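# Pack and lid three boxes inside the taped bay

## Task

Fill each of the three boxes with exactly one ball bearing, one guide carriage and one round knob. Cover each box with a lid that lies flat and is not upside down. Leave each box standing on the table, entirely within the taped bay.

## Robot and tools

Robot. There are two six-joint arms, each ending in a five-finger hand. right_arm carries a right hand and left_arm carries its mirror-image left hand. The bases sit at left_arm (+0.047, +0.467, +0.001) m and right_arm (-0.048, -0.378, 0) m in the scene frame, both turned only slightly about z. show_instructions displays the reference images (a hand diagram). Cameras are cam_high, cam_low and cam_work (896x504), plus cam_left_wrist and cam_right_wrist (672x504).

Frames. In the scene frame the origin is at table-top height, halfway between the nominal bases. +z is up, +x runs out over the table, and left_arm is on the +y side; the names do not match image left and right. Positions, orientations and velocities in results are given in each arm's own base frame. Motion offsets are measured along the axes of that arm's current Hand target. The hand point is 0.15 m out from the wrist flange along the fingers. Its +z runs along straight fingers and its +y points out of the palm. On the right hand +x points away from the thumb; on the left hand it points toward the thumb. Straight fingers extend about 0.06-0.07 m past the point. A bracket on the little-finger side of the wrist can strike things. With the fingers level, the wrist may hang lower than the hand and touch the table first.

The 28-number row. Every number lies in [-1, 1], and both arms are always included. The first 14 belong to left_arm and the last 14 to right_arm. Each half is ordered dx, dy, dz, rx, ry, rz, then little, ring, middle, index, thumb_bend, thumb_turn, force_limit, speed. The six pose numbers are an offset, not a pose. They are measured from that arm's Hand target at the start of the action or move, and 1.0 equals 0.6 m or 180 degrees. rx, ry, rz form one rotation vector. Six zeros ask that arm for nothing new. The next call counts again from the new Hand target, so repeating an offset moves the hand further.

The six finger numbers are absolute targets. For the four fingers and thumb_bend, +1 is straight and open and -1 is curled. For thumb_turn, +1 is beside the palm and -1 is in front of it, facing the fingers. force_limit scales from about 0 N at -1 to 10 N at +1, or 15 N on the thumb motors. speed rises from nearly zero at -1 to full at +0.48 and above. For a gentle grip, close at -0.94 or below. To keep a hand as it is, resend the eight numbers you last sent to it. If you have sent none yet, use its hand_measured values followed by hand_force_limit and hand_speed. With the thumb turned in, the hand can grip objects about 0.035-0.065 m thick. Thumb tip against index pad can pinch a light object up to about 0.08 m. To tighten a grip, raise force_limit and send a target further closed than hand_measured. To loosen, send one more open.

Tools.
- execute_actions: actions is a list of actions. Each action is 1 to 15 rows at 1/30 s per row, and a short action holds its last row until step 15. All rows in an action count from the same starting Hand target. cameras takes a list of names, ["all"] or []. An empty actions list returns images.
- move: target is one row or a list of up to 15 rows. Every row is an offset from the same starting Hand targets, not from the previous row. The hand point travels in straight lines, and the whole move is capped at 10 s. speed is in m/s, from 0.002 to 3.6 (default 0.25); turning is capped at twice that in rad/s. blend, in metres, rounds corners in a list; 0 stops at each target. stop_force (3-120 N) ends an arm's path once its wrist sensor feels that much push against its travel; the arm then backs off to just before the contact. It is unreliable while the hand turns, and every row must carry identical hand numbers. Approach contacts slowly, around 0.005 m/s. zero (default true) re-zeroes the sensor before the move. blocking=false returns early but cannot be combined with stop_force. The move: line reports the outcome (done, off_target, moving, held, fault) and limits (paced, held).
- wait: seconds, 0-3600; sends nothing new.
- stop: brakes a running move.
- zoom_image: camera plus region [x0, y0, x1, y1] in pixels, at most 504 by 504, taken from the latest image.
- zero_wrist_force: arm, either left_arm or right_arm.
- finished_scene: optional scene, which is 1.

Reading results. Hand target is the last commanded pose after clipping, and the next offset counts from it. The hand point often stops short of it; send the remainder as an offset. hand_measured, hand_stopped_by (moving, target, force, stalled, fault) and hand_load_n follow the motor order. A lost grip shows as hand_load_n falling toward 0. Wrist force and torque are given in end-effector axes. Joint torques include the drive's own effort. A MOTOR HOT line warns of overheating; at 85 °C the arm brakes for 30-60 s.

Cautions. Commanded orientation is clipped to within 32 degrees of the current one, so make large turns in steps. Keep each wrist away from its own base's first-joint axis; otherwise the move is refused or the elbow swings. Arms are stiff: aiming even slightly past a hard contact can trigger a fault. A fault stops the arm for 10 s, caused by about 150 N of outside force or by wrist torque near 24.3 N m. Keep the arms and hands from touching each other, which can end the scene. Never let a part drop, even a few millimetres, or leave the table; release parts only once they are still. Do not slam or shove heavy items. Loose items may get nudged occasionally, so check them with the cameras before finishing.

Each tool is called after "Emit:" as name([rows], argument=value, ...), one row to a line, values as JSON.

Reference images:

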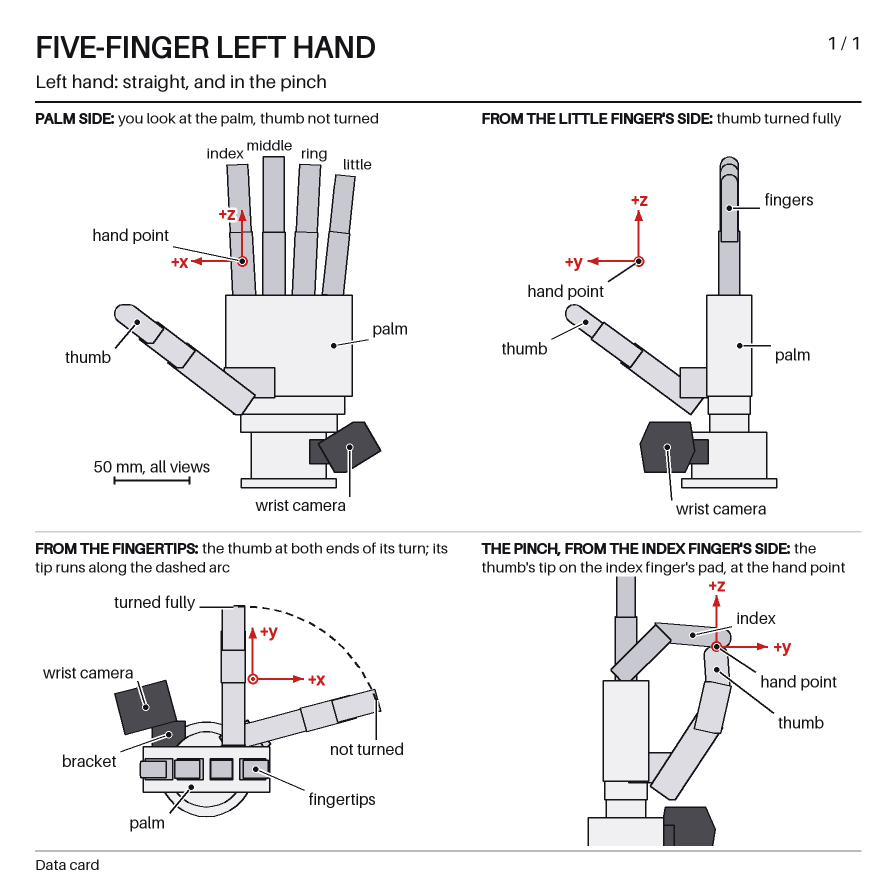

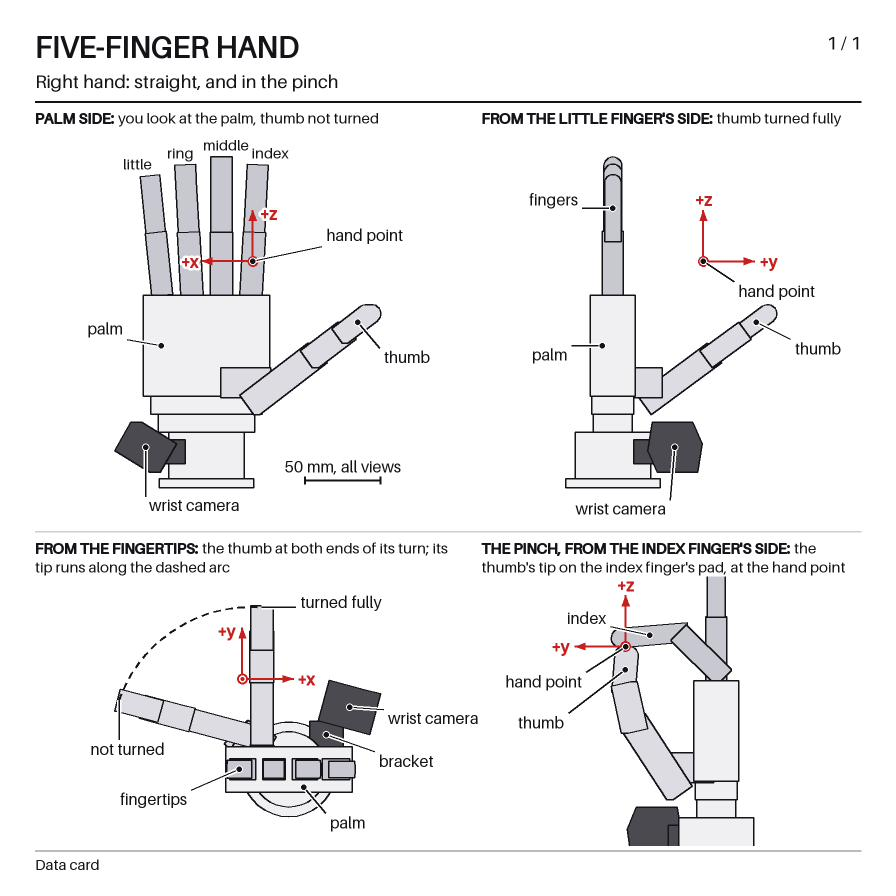

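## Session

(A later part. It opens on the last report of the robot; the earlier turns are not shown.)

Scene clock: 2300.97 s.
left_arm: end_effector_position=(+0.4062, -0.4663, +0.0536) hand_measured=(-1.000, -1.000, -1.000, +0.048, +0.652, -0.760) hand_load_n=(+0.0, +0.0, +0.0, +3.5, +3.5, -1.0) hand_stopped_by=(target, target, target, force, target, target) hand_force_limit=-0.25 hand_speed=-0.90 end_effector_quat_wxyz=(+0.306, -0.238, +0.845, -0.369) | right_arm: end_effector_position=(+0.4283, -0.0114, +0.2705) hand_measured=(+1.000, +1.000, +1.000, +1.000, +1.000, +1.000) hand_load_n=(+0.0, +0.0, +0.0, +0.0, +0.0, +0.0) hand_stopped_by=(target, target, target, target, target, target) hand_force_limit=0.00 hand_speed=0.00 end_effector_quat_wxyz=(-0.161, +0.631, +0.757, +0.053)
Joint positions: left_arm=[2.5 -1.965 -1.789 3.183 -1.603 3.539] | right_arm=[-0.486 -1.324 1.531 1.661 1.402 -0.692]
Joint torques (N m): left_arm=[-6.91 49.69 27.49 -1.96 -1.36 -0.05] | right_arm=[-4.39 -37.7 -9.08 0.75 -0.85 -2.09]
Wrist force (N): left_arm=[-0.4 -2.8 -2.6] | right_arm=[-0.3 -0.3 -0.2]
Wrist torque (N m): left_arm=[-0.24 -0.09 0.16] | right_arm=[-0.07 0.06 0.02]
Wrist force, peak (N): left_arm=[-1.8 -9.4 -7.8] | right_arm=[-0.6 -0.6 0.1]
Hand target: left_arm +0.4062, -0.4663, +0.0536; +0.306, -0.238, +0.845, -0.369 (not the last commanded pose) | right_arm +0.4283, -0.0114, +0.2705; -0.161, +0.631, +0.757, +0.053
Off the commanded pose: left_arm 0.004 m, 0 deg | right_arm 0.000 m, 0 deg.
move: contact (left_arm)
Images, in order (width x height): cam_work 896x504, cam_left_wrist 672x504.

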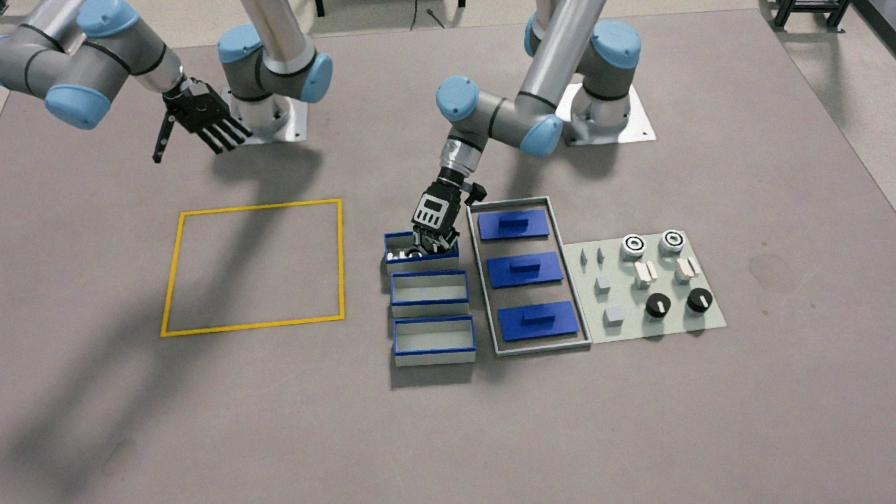

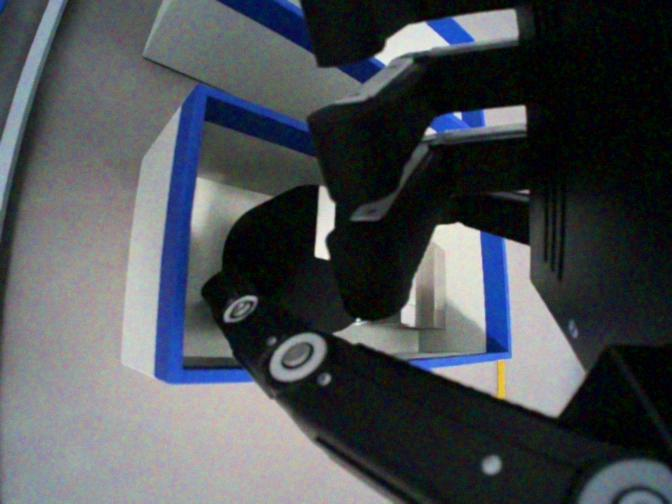

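Emit:
execute_actions(actions=[], cameras=["cam_high","cam_low","cam_work","cam_left_wrist"])

Emit:
zoom_image(camera="cam_work", region=[370, 200, 480, 290])

Emit:
zoom_image(camera="cam_high", region=[370, 222, 450, 312])

Scene clock: 2381.53 s.
left_arm: end_effector_position=(+0.4062, -0.4663, +0.0536) hand_measured=(-1.000, -1.000, -1.000, +0.048, +0.652, -0.760) hand_load_n=(+0.0, +0.0, +0.0, +4.0, +3.5, -1.0) hand_stopped_by=(target, target, target, force, target, target) hand_force_limit=-0.25 hand_speed=-0.90 end_effector_quat_wxyz=(+0.306, -0.238, +0.845, -0.369) | right_arm: end_effector_position=(+0.4283, -0.0114, +0.2705) hand_measured=(+1.000, +1.000, +1.000, +1.000, +1.000, +1.000) hand_load_n=(+0.0, +0.0, +0.0, +0.0, +0.0, +0.0) hand_stopped_by=(target, target, target, target, target, target) hand_force_limit=0.00 hand_speed=0.00 end_effector_quat_wxyz=(-0.161, +0.631, +0.757, +0.053)
Joint positions: left_arm=[2.5 -1.965 -1.789 3.183 -1.603 3.539] | right_arm=[-0.486 -1.324 1.531 1.661 1.402 -0.692]
Joint velocities: within noise
Joint torques (N m): left_arm=[9.82 49.41 26.43 -1.98 -1.04 0.94] | right_arm=[-4.98 -37.5 -9.01 0.67 -0.79 -2.15]
Wrist force (N): left_arm=[-0.4 -2.8 -2.5] | right_arm=[-0.5 0.0 0.0]
Wrist torque (N m): left_arm=[-0.25 -0.08 0.15] | right_arm=[-0.02 0.08 0.01]
Wrist force, peak (N): left_arm=[-0.5 -2.7 -2.8] | right_arm=[-0.7 -0.2 -0.1]
Hand target: left_arm +0.4062, -0.4663, +0.0536; +0.306, -0.238, +0.845, -0.369 (not the last commanded pose) | right_arm +0.4283, -0.0114, +0.2705; -0.161, +0.631, +0.757, +0.053
Off the commanded pose: left_arm 0.004 m, 0 deg | right_arm 0.000 m, 0 deg.
Images, in order (width x height): cam_high 896x504, cam_low 896x504, cam_work 896x504, cam_left_wrist 672x504.

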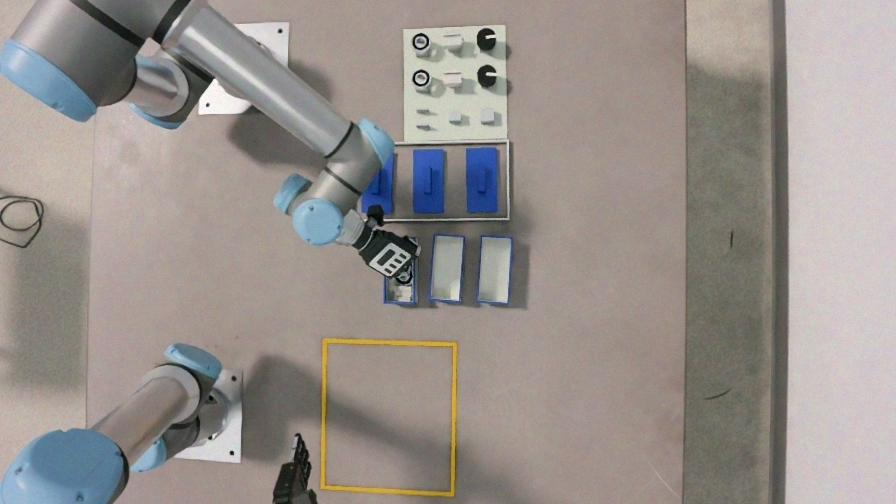

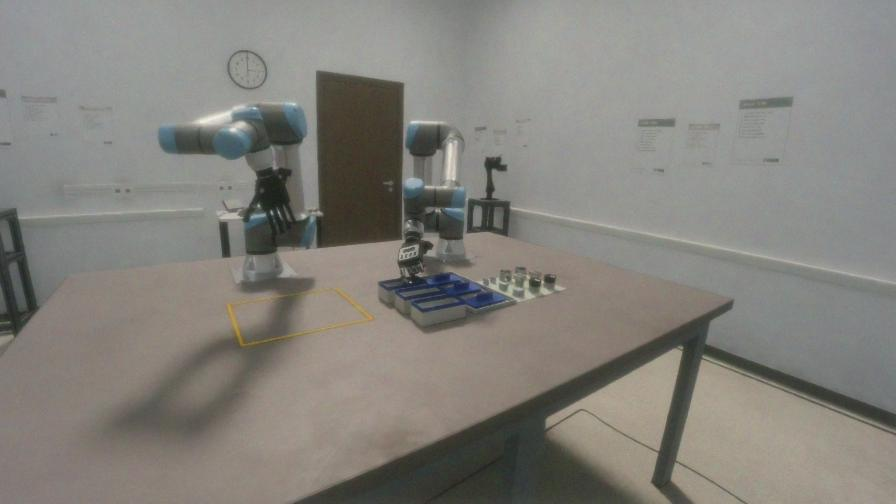

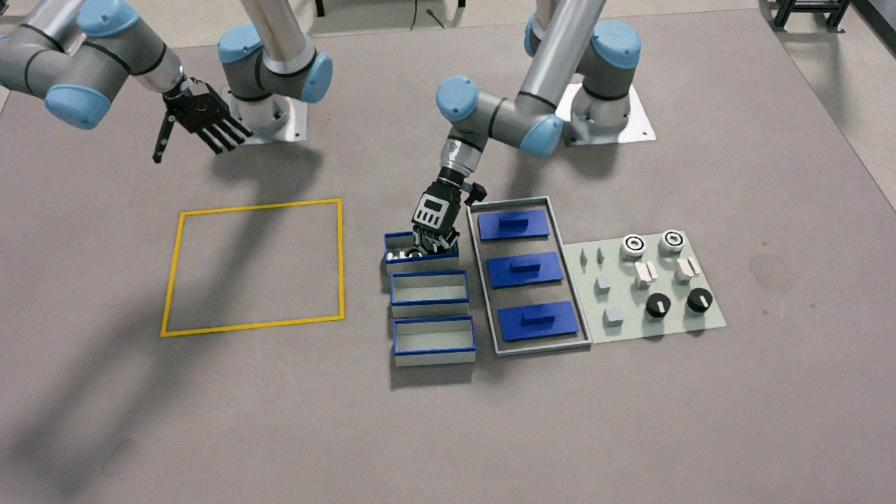

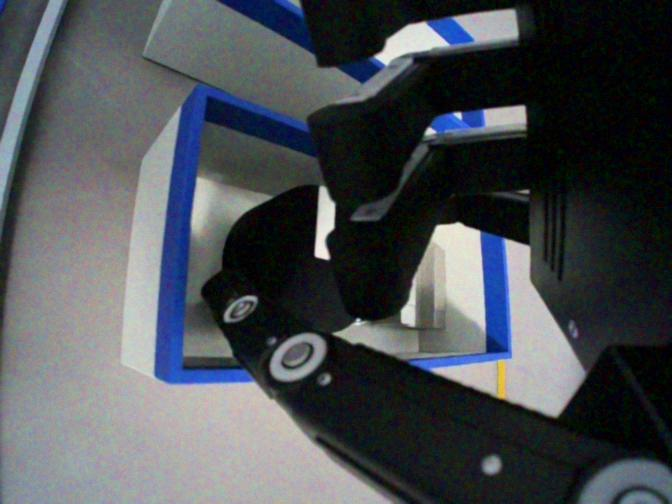

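Scaled by 4.582 from the camera's image (finer frame: 1280x720).

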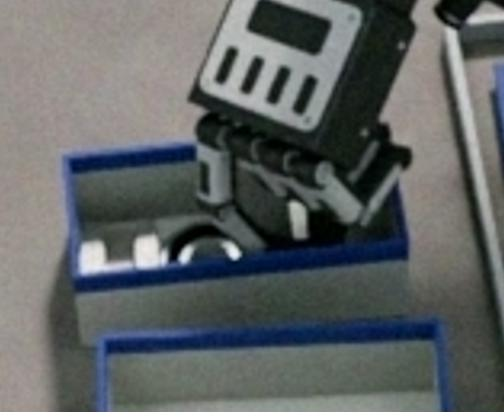

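Scaled by 5.600 from the camera's image (finer frame: 1280x720).

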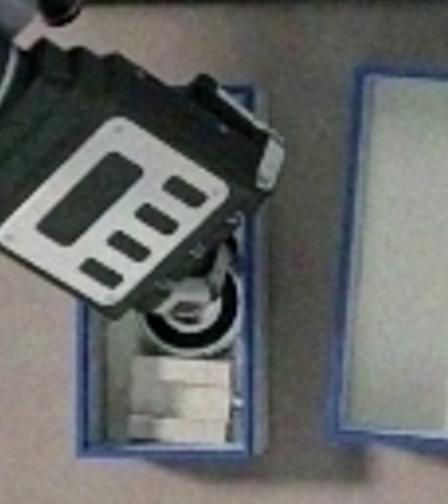

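Emit:
move([
  [-0.00456,-0.01026,-0.00719,0,0,0,-1,-1,-1,-0.3,0.65,-0.76,-0.25,-0.9,0,0,0,0,0,0,1,1,1,1,1,1,0,0],
  [-0.01387,-0.0126,0.00207,0,0,0,-1,-1,-1,-0.3,0.65,-0.76,-0.25,-0.9,0,0,0,0,0,0,1,1,1,1,1,1,0,0],
], speed=0.04, cameras=["cam_left_wrist","cam_work"])

Emit:
zoom_image(camera="cam_work", region=[370, 200, 480, 290])

Scene clock: 2437.20 s.
left_arm: end_effector_position=(+0.4140, -0.4663, +0.0616) hand_measured=(-1.000, -1.000, -1.000, +0.048, +0.652, -0.760) hand_load_n=(+0.0, +0.5, +0.0, +3.5, +3.5, -0.5) hand_stopped_by=(target, target, target, force, target, target) hand_force_limit=-0.25 hand_speed=-0.90 end_effector_quat_wxyz=(+0.306, -0.238, +0.845, -0.369) | right_arm: end_effector_position=(+0.4283, -0.0114, +0.2705) hand_measured=(+1.000, +1.000, +1.000, +1.000, +1.000, +1.000) hand_load_n=(+0.0, +0.0, +0.0, +0.0, +0.0, +0.0) hand_stopped_by=(target, target, target, target, target, target) hand_force_limit=0.00 hand_speed=0.00 end_effector_quat_wxyz=(-0.161, +0.631, +0.757, +0.053)
Joint positions: left_arm=[2.51 -1.964 -1.766 3.16 -1.594 3.545] | right_arm=[-0.486 -1.324 1.531 1.661 1.402 -0.692]
Joint torques (N m): left_arm=[13.96 21.35 28.04 -1.96 1.37 1.85] | right_arm=[-4.27 -38.12 -9.32 0.63 -0.82 -2.01]
Wrist force (N): left_arm=[1.1 0.2 -0.5] | right_arm=[-0.5 -0.1 -0.2]
Wrist torque (N m): left_arm=[-0.03 -0.10 -0.06] | right_arm=[-0.03 0.09 0.01]
Wrist force, peak (N): left_arm=[-0.5 -2.7 -2.8] | right_arm=[-0.6 -0.4 0.1]
Hand target: left_arm +0.4142, -0.4663, +0.0616; +0.306, -0.238, +0.845, -0.369 | right_arm +0.4283, -0.0114, +0.2705; -0.161, +0.631, +0.757, +0.053
Off the commanded pose: left_arm 0.000 m, 0 deg | right_arm 0.000 m, 0 deg.
move: done
Images, in order (width x height): cam_work 896x504, cam_left_wrist 672x504.

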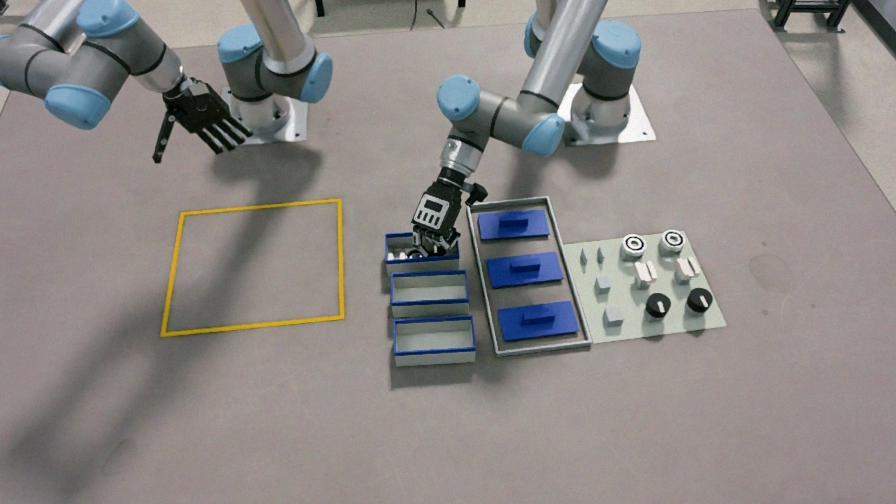

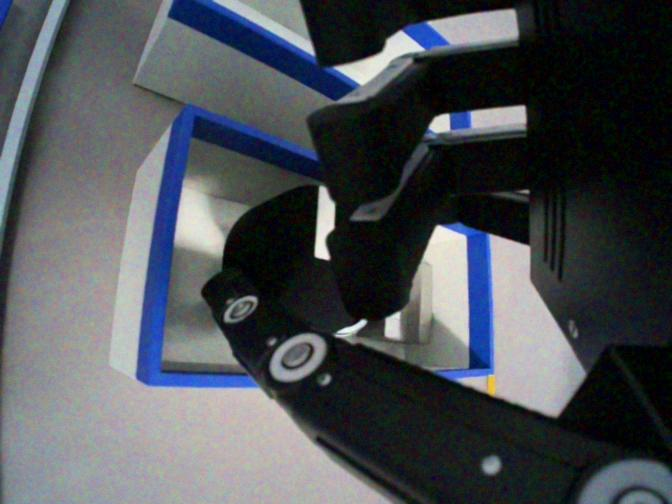

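Scaled by 4.582 from the camera's image (finer frame: 1280x720).

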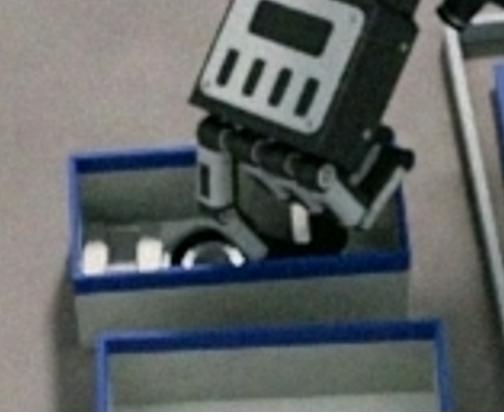

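Emit:
zoom_image(camera="cam_work", region=[380, 220, 480, 290])

Emit:
execute_actions(actions=[], cameras=["cam_high", "cam_low"])

Emit:
zoom_image(camera="cam_high", region=[370, 222, 450, 312])

Emit:
zoom_image(camera="cam_low", region=[370, 230, 480, 330])

Scaled by 5.040 from the camera's image (finer frame: 1280x720).

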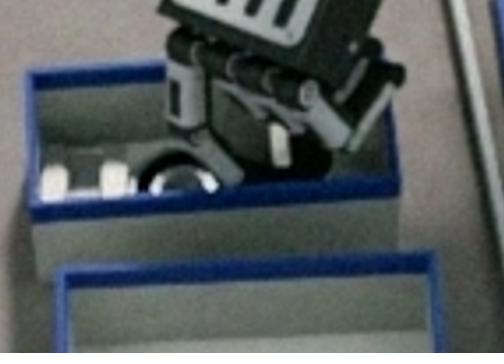

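Scene clock: 2448.83 s.
left_arm: end_effector_position=(+0.4142, -0.4663, +0.0616) hand_measured=(-1.000, -1.000, -1.000, +0.048, +0.652, -0.760) hand_load_n=(+0.5, +0.0, +0.0, +3.5, +3.5, -0.5) hand_stopped_by=(target, target, target, force, target, target) hand_force_limit=-0.25 hand_speed=-0.90 end_effector_quat_wxyz=(+0.306, -0.238, +0.845, -0.369) | right_arm: end_effector_position=(+0.4283, -0.0114, +0.2705) hand_measured=(+1.000, +1.000, +1.000, +1.000, +1.000, +1.000) hand_load_n=(+0.0, +0.0, +0.0, +0.0, +0.0, +0.0) hand_stopped_by=(target, target, target, target, target, target) hand_force_limit=0.00 hand_speed=0.00 end_effector_quat_wxyz=(-0.161, +0.631, +0.757, +0.053)
Joint positions: left_arm=[2.511 -1.964 -1.766 3.159 -1.594 3.545] | right_arm=[-0.486 -1.324 1.531 1.661 1.402 -0.692]
Joint velocities: within noise
Joint torques (N m): left_arm=[12.15 22.47 28.72 -1.7 1.36 1.39] | right_arm=[-4.68 -37.91 -9.05 0.76 -0.79 -2]
Wrist force (N): left_arm=[1.1 0.2 -0.6] | right_arm=[-0.4 -0.4 -0.2]
Wrist torque (N m): left_arm=[-0.03 -0.11 -0.06] | right_arm=[-0.07 0.07 0.01]
Wrist force, peak (N): left_arm=[1.3 0.0 -0.9] | right_arm=[-0.7 -0.2 0.2]
Hand target: left_arm +0.4142, -0.4663, +0.0616; +0.306, -0.238, +0.845, -0.369 | right_arm +0.4283, -0.0114, +0.2705; -0.161, +0.631, +0.757, +0.053
Off the commanded pose: left_arm 0.000 m, 0 deg | right_arm 0.000 m, 0 deg.
Images, in order (width x height): cam_high 896x504, cam_low 896x504.

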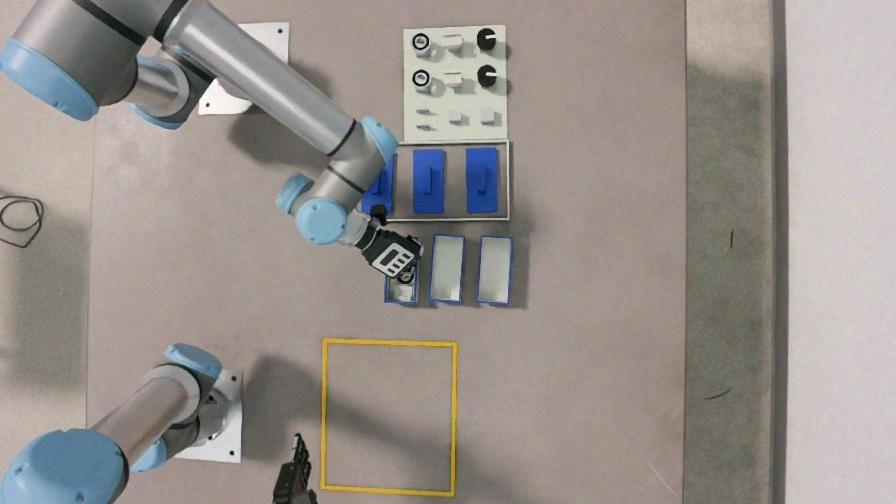

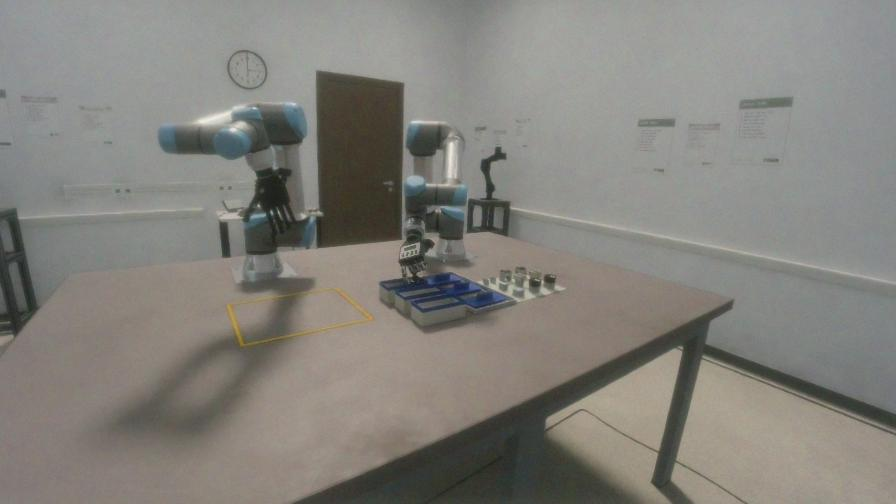

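Scaled by 5.600 from the camera's image (finer frame: 1280x720).

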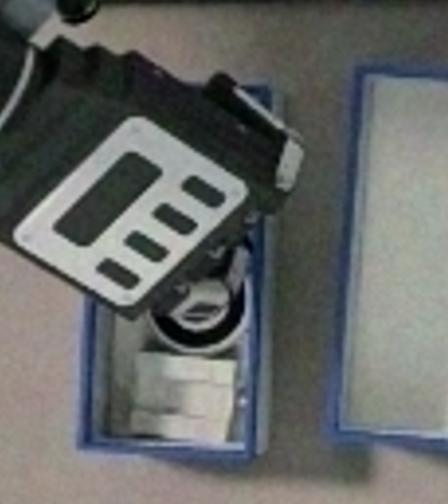

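Scaled by 4.582 from the camera's image (finer frame: 1280x720).

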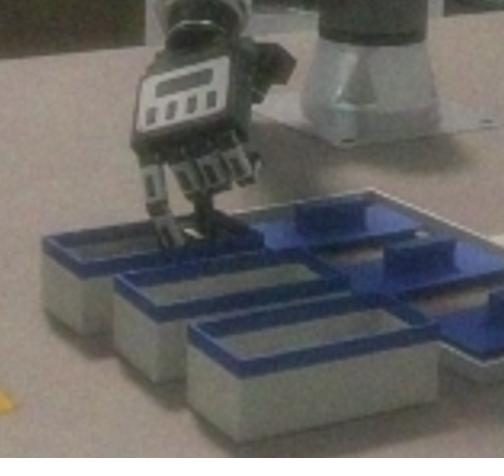

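Emit:
zoom_image(camera="cam_low", region=[395, 260, 445, 300])

Emit:
zoom_image(camera="cam_high", region=[380, 230, 430, 310])

Scaled by 10.080 from the camera's image (finer frame: 1280x720).

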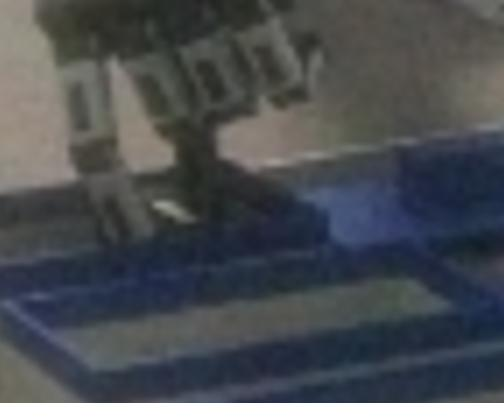

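Scaled by 6.300 from the camera's image (finer frame: 1280x720).

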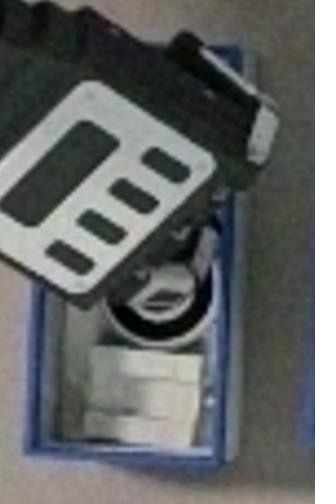

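Emit:
move([
  [-0.00935,-0.02104,-0.01473,0,0,0,-1,-1,-1,-0.3,0.65,-0.76,-0.25,-0.9,0,0,0,0,0,0,1,1,1,1,1,1,0,0],
  [-0.00905,-0.02533,-0.0088,0.0171,0.0385,0.02695,-1,-1,-1,-0.3,0.65,-0.76,-0.25,-0.9,0,0,0,0,0,0,1,1,1,1,1,1,0,0],
], speed=0.06, cameras=["cam_left_wrist","cam_work","cam_high"])

Emit:
zoom_image(camera="cam_high", region=[370, 222, 450, 312])

Emit:
zoom_image(camera="cam_work", region=[380, 220, 480, 290])

Scene clock: 2651.97 s.
left_arm: end_effector_position=(+0.4170, -0.4697, +0.0780) hand_measured=(-1.000, -1.000, -1.000, +0.048, +0.652, -0.760) hand_load_n=(+0.0, +0.0, +0.0, +4.0, +3.5, -0.5) hand_stopped_by=(target, target, target, force, target, target) hand_force_limit=-0.25 hand_speed=-0.90 end_effector_quat_wxyz=(+0.276, -0.171, +0.861, -0.392) | right_arm: end_effector_position=(+0.4283, -0.0114, +0.2705) hand_measured=(+1.000, +1.000, +1.000, +1.000, +1.000, +1.000) hand_load_n=(+0.0, +0.0, +0.0, +0.0, +0.0, +0.0) hand_stopped_by=(target, target, target, target, target, target) hand_force_limit=0.00 hand_speed=0.00 end_effector_quat_wxyz=(-0.161, +0.631, +0.757, +0.053)
Joint positions: left_arm=[2.57 -1.943 -1.749 3.113 -1.412 3.662] | right_arm=[-0.486 -1.324 1.531 1.661 1.402 -0.692]
Joint torques (N m): left_arm=[13.33 21.7 27.99 -2.13 1.7 1.57] | right_arm=[-4.65 -37.45 -9.22 0.81 -0.83 -1.95]
Wrist force (N): left_arm=[0.5 0.1 -0.7] | right_arm=[-0.3 -0.4 0.0]
Wrist torque (N m): left_arm=[0.02 -0.07 -0.07] | right_arm=[-0.09 0.05 0.01]
Wrist force, peak (N): left_arm=[1.1 -0.3 -1.0] | right_arm=[-0.6 -0.4 0.0]
Hand target: left_arm +0.4170, -0.4697, +0.0780; +0.276, -0.171, +0.861, -0.392 | right_arm +0.4283, -0.0114, +0.2705; -0.161, +0.631, +0.757, +0.053
Off the commanded pose: left_arm 0.000 m, 0 deg | right_arm 0.000 m, 0 deg.
move: done
Images, in order (width x height): cam_high 896x504, cam_work 896x504, cam_left_wrist 672x504.

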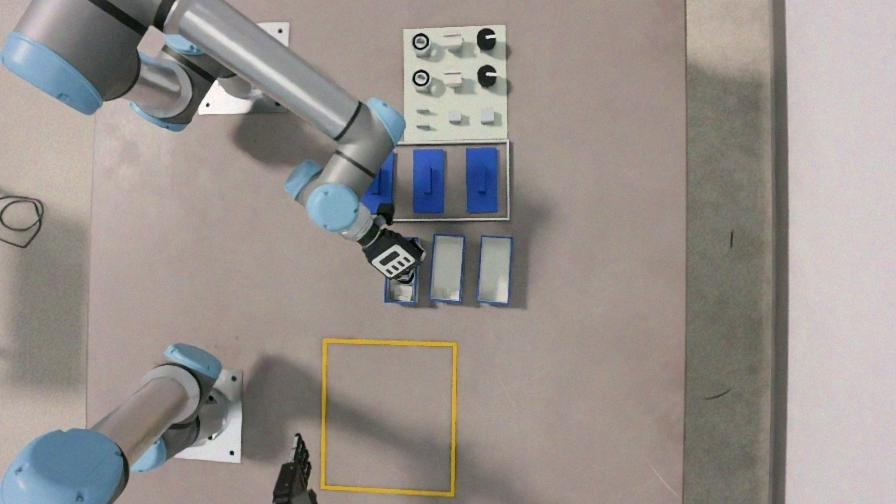

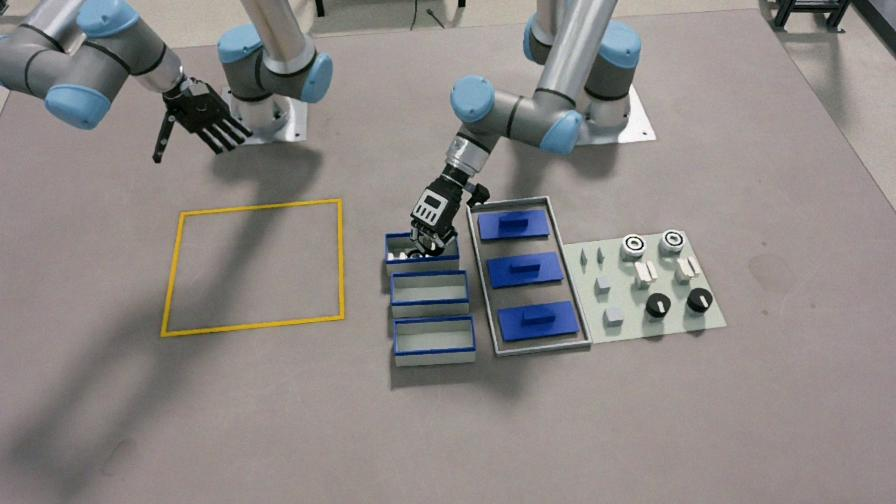

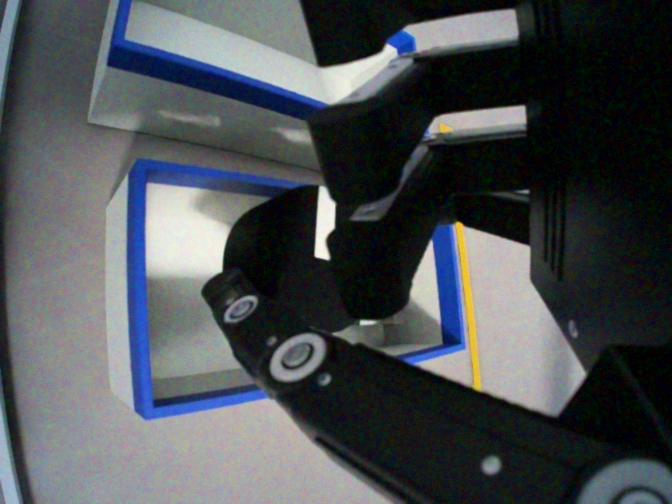

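Scaled by 5.600 from the camera's image (finer frame: 1280x720).

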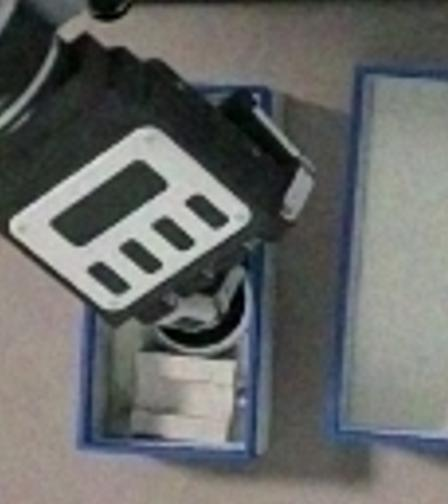

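Scaled by 5.040 from the camera's image (finer frame: 1280x720).

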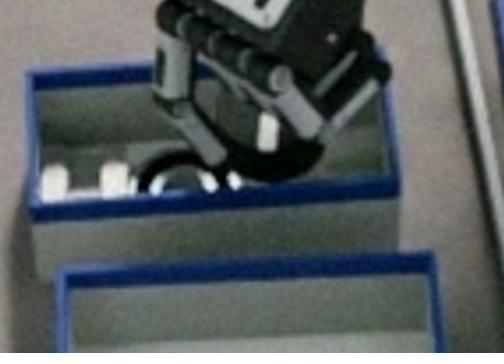

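Emit:
zoom_image(camera="cam_high", region=[380, 232, 424, 276])

Emit:
zoom_image(camera="cam_high", region=[380, 266, 424, 310])

Emit:
zoom_image(camera="cam_left_wrist", region=[100, 130, 500, 430])

Scaled by 11.455 from the camera's image (finer frame: 1280x720).

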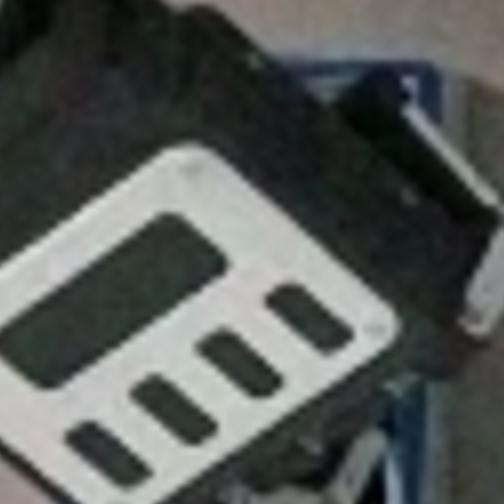

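Scaled by 11.455 from the camera's image (finer frame: 1280x720).

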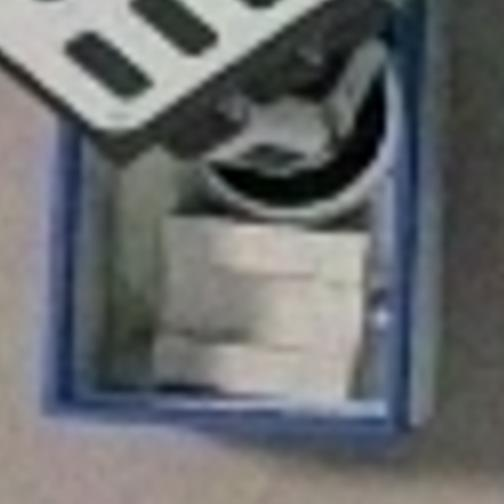

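Scaled by 1.260 from the camera's image (finer frame: 960x720).

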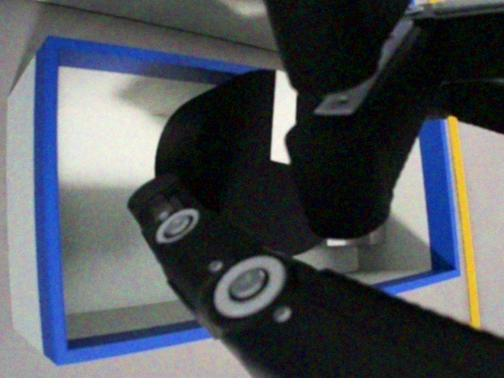

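Emit:
move(target=[0.00693,0.01792,0.00712,0,0,0,-1,-1,-1,-0.3,0.65,-0.76,-0.25,-0.9,0,0,0,0,0,0,1,1,1,1,1,1,0,0], speed=0.05)

Emit:
move(target=[0.02279,0.05131,0.03593,0,0,0,-1,-1,-1,-0.3,0.65,-0.76,-0.25,-0.9,0,0,0,0,0,0,1,1,1,1,1,1,0,0], speed=0.02, stop_force=3, cameras=["cam_left_wrist","cam_work","cam_high","cam_low"])

Emit:
zoom_image(camera="cam_high", region=[380, 232, 424, 276])

Emit:
zoom_image(camera="cam_work", region=[380, 220, 480, 290])

Scene clock: 2714.33 s.
left_arm: end_effector_position=(+0.4155, -0.4675, +0.0661) hand_measured=(-1.000, -1.000, -1.000, +0.048, +0.652, -0.760) hand_load_n=(+0.0, +0.0, +0.0, +4.0, +3.5, +0.0) hand_stopped_by=(target, target, target, force, target, target) hand_force_limit=-0.25 hand_speed=-0.90 end_effector_quat_wxyz=(+0.276, -0.171, +0.861, -0.392) | right_arm: end_effector_position=(+0.4283, -0.0114, +0.2705) hand_measured=(+1.000, +1.000, +1.000, +1.000, +1.000, +1.000) hand_load_n=(+0.0, +0.0, +0.0, +0.0, +0.0, +0.0) hand_stopped_by=(target, target, target, target, target, target) hand_force_limit=0.00 hand_speed=0.00 end_effector_quat_wxyz=(-0.161, +0.631, +0.757, +0.053)
Joint positions: left_arm=[2.573 -1.953 -1.77 3.144 -1.41 3.664] | right_arm=[-0.486 -1.324 1.531 1.661 1.402 -0.692]
Joint torques (N m): left_arm=[13.8 21.42 7.05 1.66 1.55 1.47] | right_arm=[-4.01 -36.93 -9.28 0.71 -0.77 -2.03]
Wrist force (N): left_arm=[0.4 0.2 -0.5] | right_arm=[-0.4 -0.3 0.0]
Wrist torque (N m): left_arm=[0.01 -0.06 -0.06] | right_arm=[-0.07 0.07 0.01]
Wrist force, peak (N): left_arm=[0.5 0.5 -0.7] | right_arm=[-0.6 -0.4 0.1]
Hand target: left_arm +0.4155, -0.4675, +0.0660; +0.276, -0.171, +0.861, -0.392 | right_arm +0.4283, -0.0114, +0.2705; -0.161, +0.631, +0.757, +0.053
Off the commanded pose: left_arm 0.000 m, 0 deg | right_arm 0.000 m, 0 deg.
move: done

Scene clock: 2716.60 s.
left_arm: end_effector_position=(+0.4155, -0.4675, +0.0451) hand_measured=(-1.000, -1.000, -1.000, +0.048, +0.652, -0.760) hand_load_n=(+0.0, +0.0, +0.0, +4.0, +3.5, +0.0) hand_stopped_by=(target, target, target, force, target, target) hand_force_limit=-0.25 hand_speed=-0.90 end_effector_quat_wxyz=(+0.276, -0.171, +0.861, -0.392) | right_arm: end_effector_position=(+0.4283, -0.0114, +0.2705) hand_measured=(+1.000, +1.000, +1.000, +1.000, +1.000, +1.000) hand_load_n=(+0.0, +0.5, +0.0, +0.0, +0.0, +0.0) hand_stopped_by=(target, target, target, target, target, target) hand_force_limit=0.00 hand_speed=0.00 end_effector_quat_wxyz=(-0.161, +0.631, +0.757, +0.053)
Joint positions: left_arm=[2.573 -1.981 -1.792 3.195 -1.41 3.664] | right_arm=[-0.486 -1.324 1.531 1.661 1.402 -0.692]
Joint torques (N m): left_arm=[6.73 50.63 27.68 -1.89 1.62 0.78] | right_arm=[-4.21 -36.36 -9.04 0.6 -0.89 -2.05]
Wrist force (N): left_arm=[0.6 -0.1 -0.5] | right_arm=[-0.4 -0.2 0.1]
Wrist torque (N m): left_arm=[-0.03 -0.11 -0.03] | right_arm=[-0.06 0.07 0.01]
Wrist force, peak (N): left_arm=[-1.4 -1.9 -1.9] | right_arm=[-0.7 -0.4 0.0]
Hand target: left_arm +0.4155, -0.4675, +0.0451; +0.276, -0.171, +0.861, -0.392 (not the last commanded pose) | right_arm +0.4283, -0.0114, +0.2705; -0.161, +0.631, +0.757, +0.053
Off the commanded pose: left_arm 0.019 m, 0 deg | right_arm 0.000 m, 0 deg.
move: contact (left_arm)
Images, in order (width x height): cam_high 896x504, cam_low 896x504, cam_work 896x504, cam_left_wrist 672x504.

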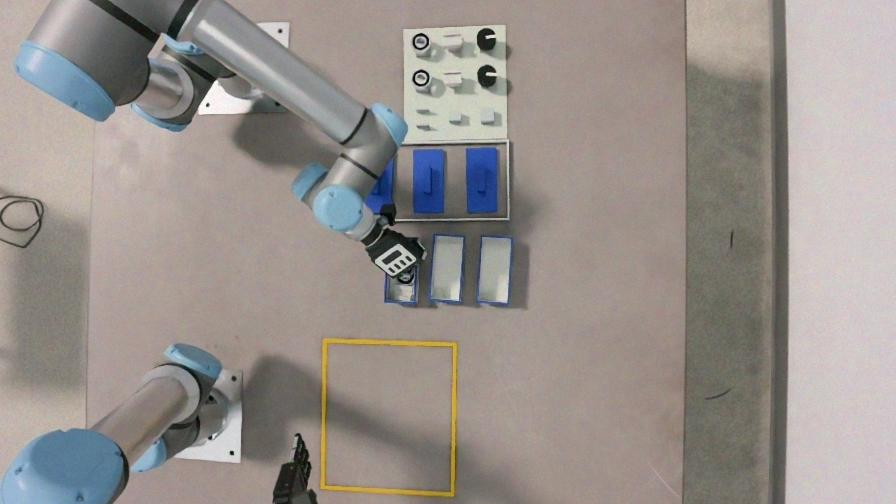

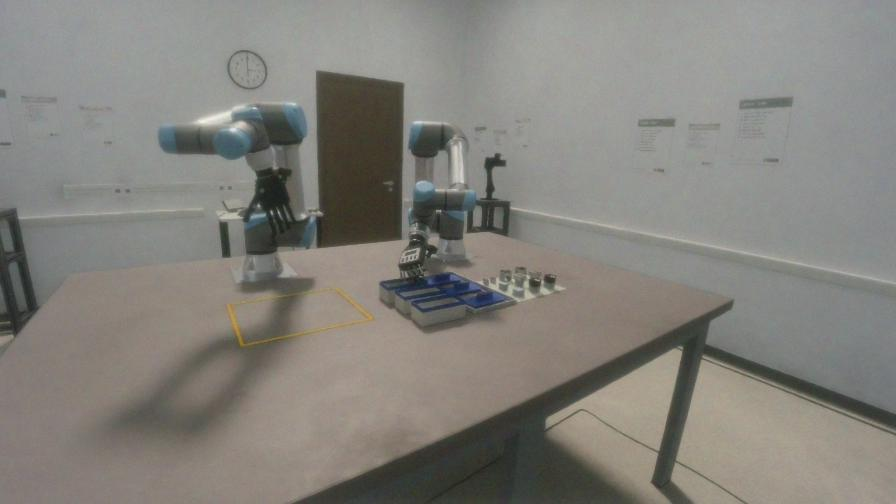

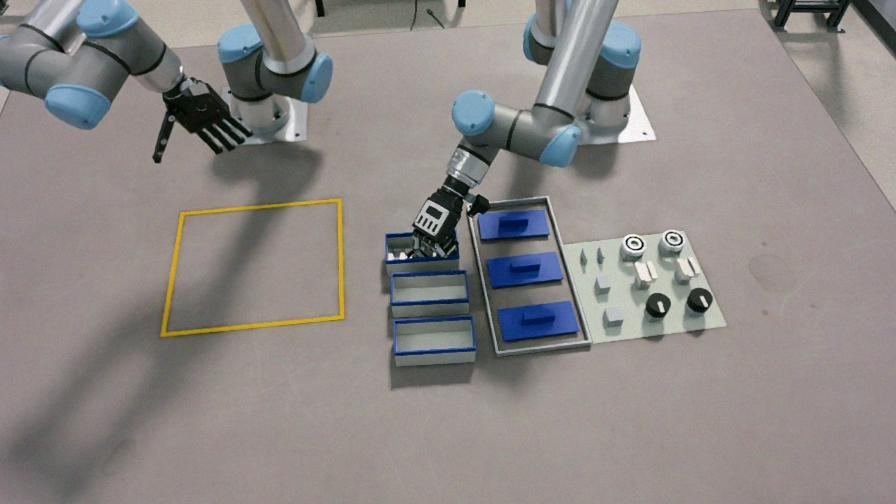

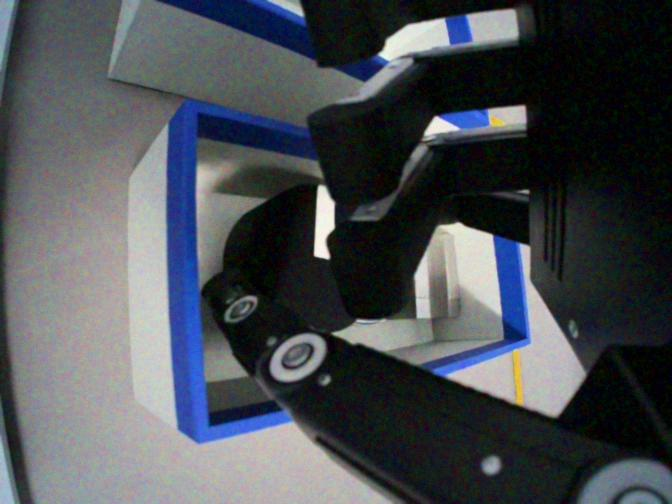

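Scaled by 11.455 from the camera's image (finer frame: 1280x720).

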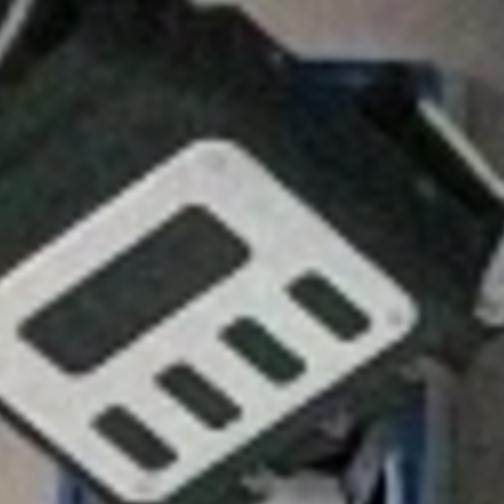

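Scaled by 5.040 from the camera's image (finer frame: 1280x720).

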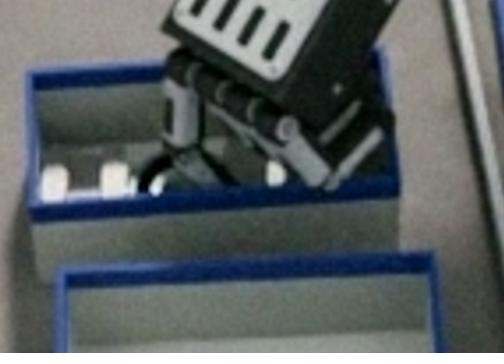

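Emit:
move(target=[0.0057,0.01283,0.00898,0,0,0,-1,-1,-1,-0.3,0.65,-0.76,-0.25,-0.9,0,0,0,0,0,0,1,1,1,1,1,1,0,0], speed=0.01, stop_force=4, zero=false, cameras=["cam_left_wrist"])

Scene clock: 2774.37 s.
left_arm: end_effector_position=(+0.4155, -0.4675, +0.0430) hand_measured=(-1.000, -1.000, -1.000, +0.048, +0.652, -0.760) hand_load_n=(+0.0, +0.0, +0.0, +3.5, +4.0, -0.5) hand_stopped_by=(target, target, target, force, target, target) hand_force_limit=-0.25 hand_speed=-0.90 end_effector_quat_wxyz=(+0.276, -0.171, +0.861, -0.392) | right_arm: end_effector_position=(+0.4283, -0.0114, +0.2705) hand_measured=(+1.000, +1.000, +1.000, +1.000, +1.000, +1.000) hand_load_n=(+0.0, +0.0, -0.5, +0.0, +0.0, +0.0) hand_stopped_by=(target, target, target, target, target, target) hand_force_limit=0.00 hand_speed=0.00 end_effector_quat_wxyz=(-0.161, +0.631, +0.757, +0.053)
Joint positions: left_arm=[2.573 -1.985 -1.794 3.2 -1.41 3.664] | right_arm=[-0.486 -1.324 1.531 1.661 1.402 -0.692]
Joint torques (N m): left_arm=[-9.04 51.06 26.09 -1.88 0.94 -0.84] | right_arm=[-4.14 -37.89 -9.25 0.62 -0.77 -2.02]
Wrist force (N): left_arm=[0.2 -0.5 -1.9] | right_arm=[-0.3 -0.3 0.1]
Wrist torque (N m): left_arm=[0.01 -0.16 -0.01] | right_arm=[-0.09 0.05 0.01]
Wrist force, peak (N): left_arm=[-2.0 -2.5 -2.9] | right_arm=[-0.7 -0.4 0.2]
Hand target: left_arm +0.4155, -0.4675, +0.0430; +0.276, -0.171, +0.861, -0.392 (not the last commanded pose) | right_arm +0.4283, -0.0114, +0.2705; -0.161, +0.631, +0.757, +0.053
Off the commanded pose: left_arm 0.008 m, 0 deg | right_arm 0.000 m, 0 deg.
move: contact (left_arm)

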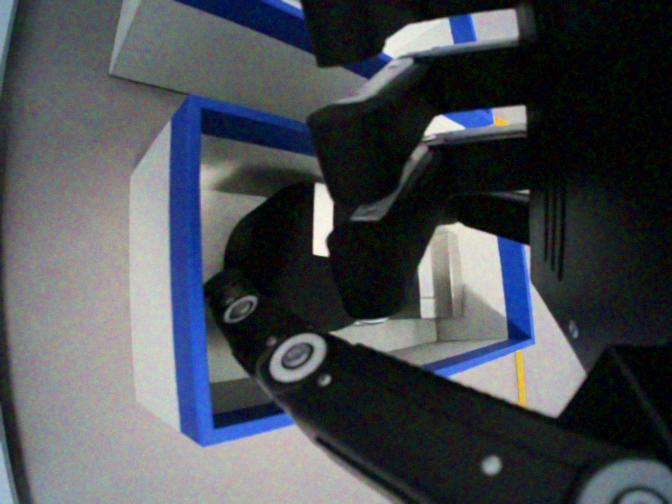

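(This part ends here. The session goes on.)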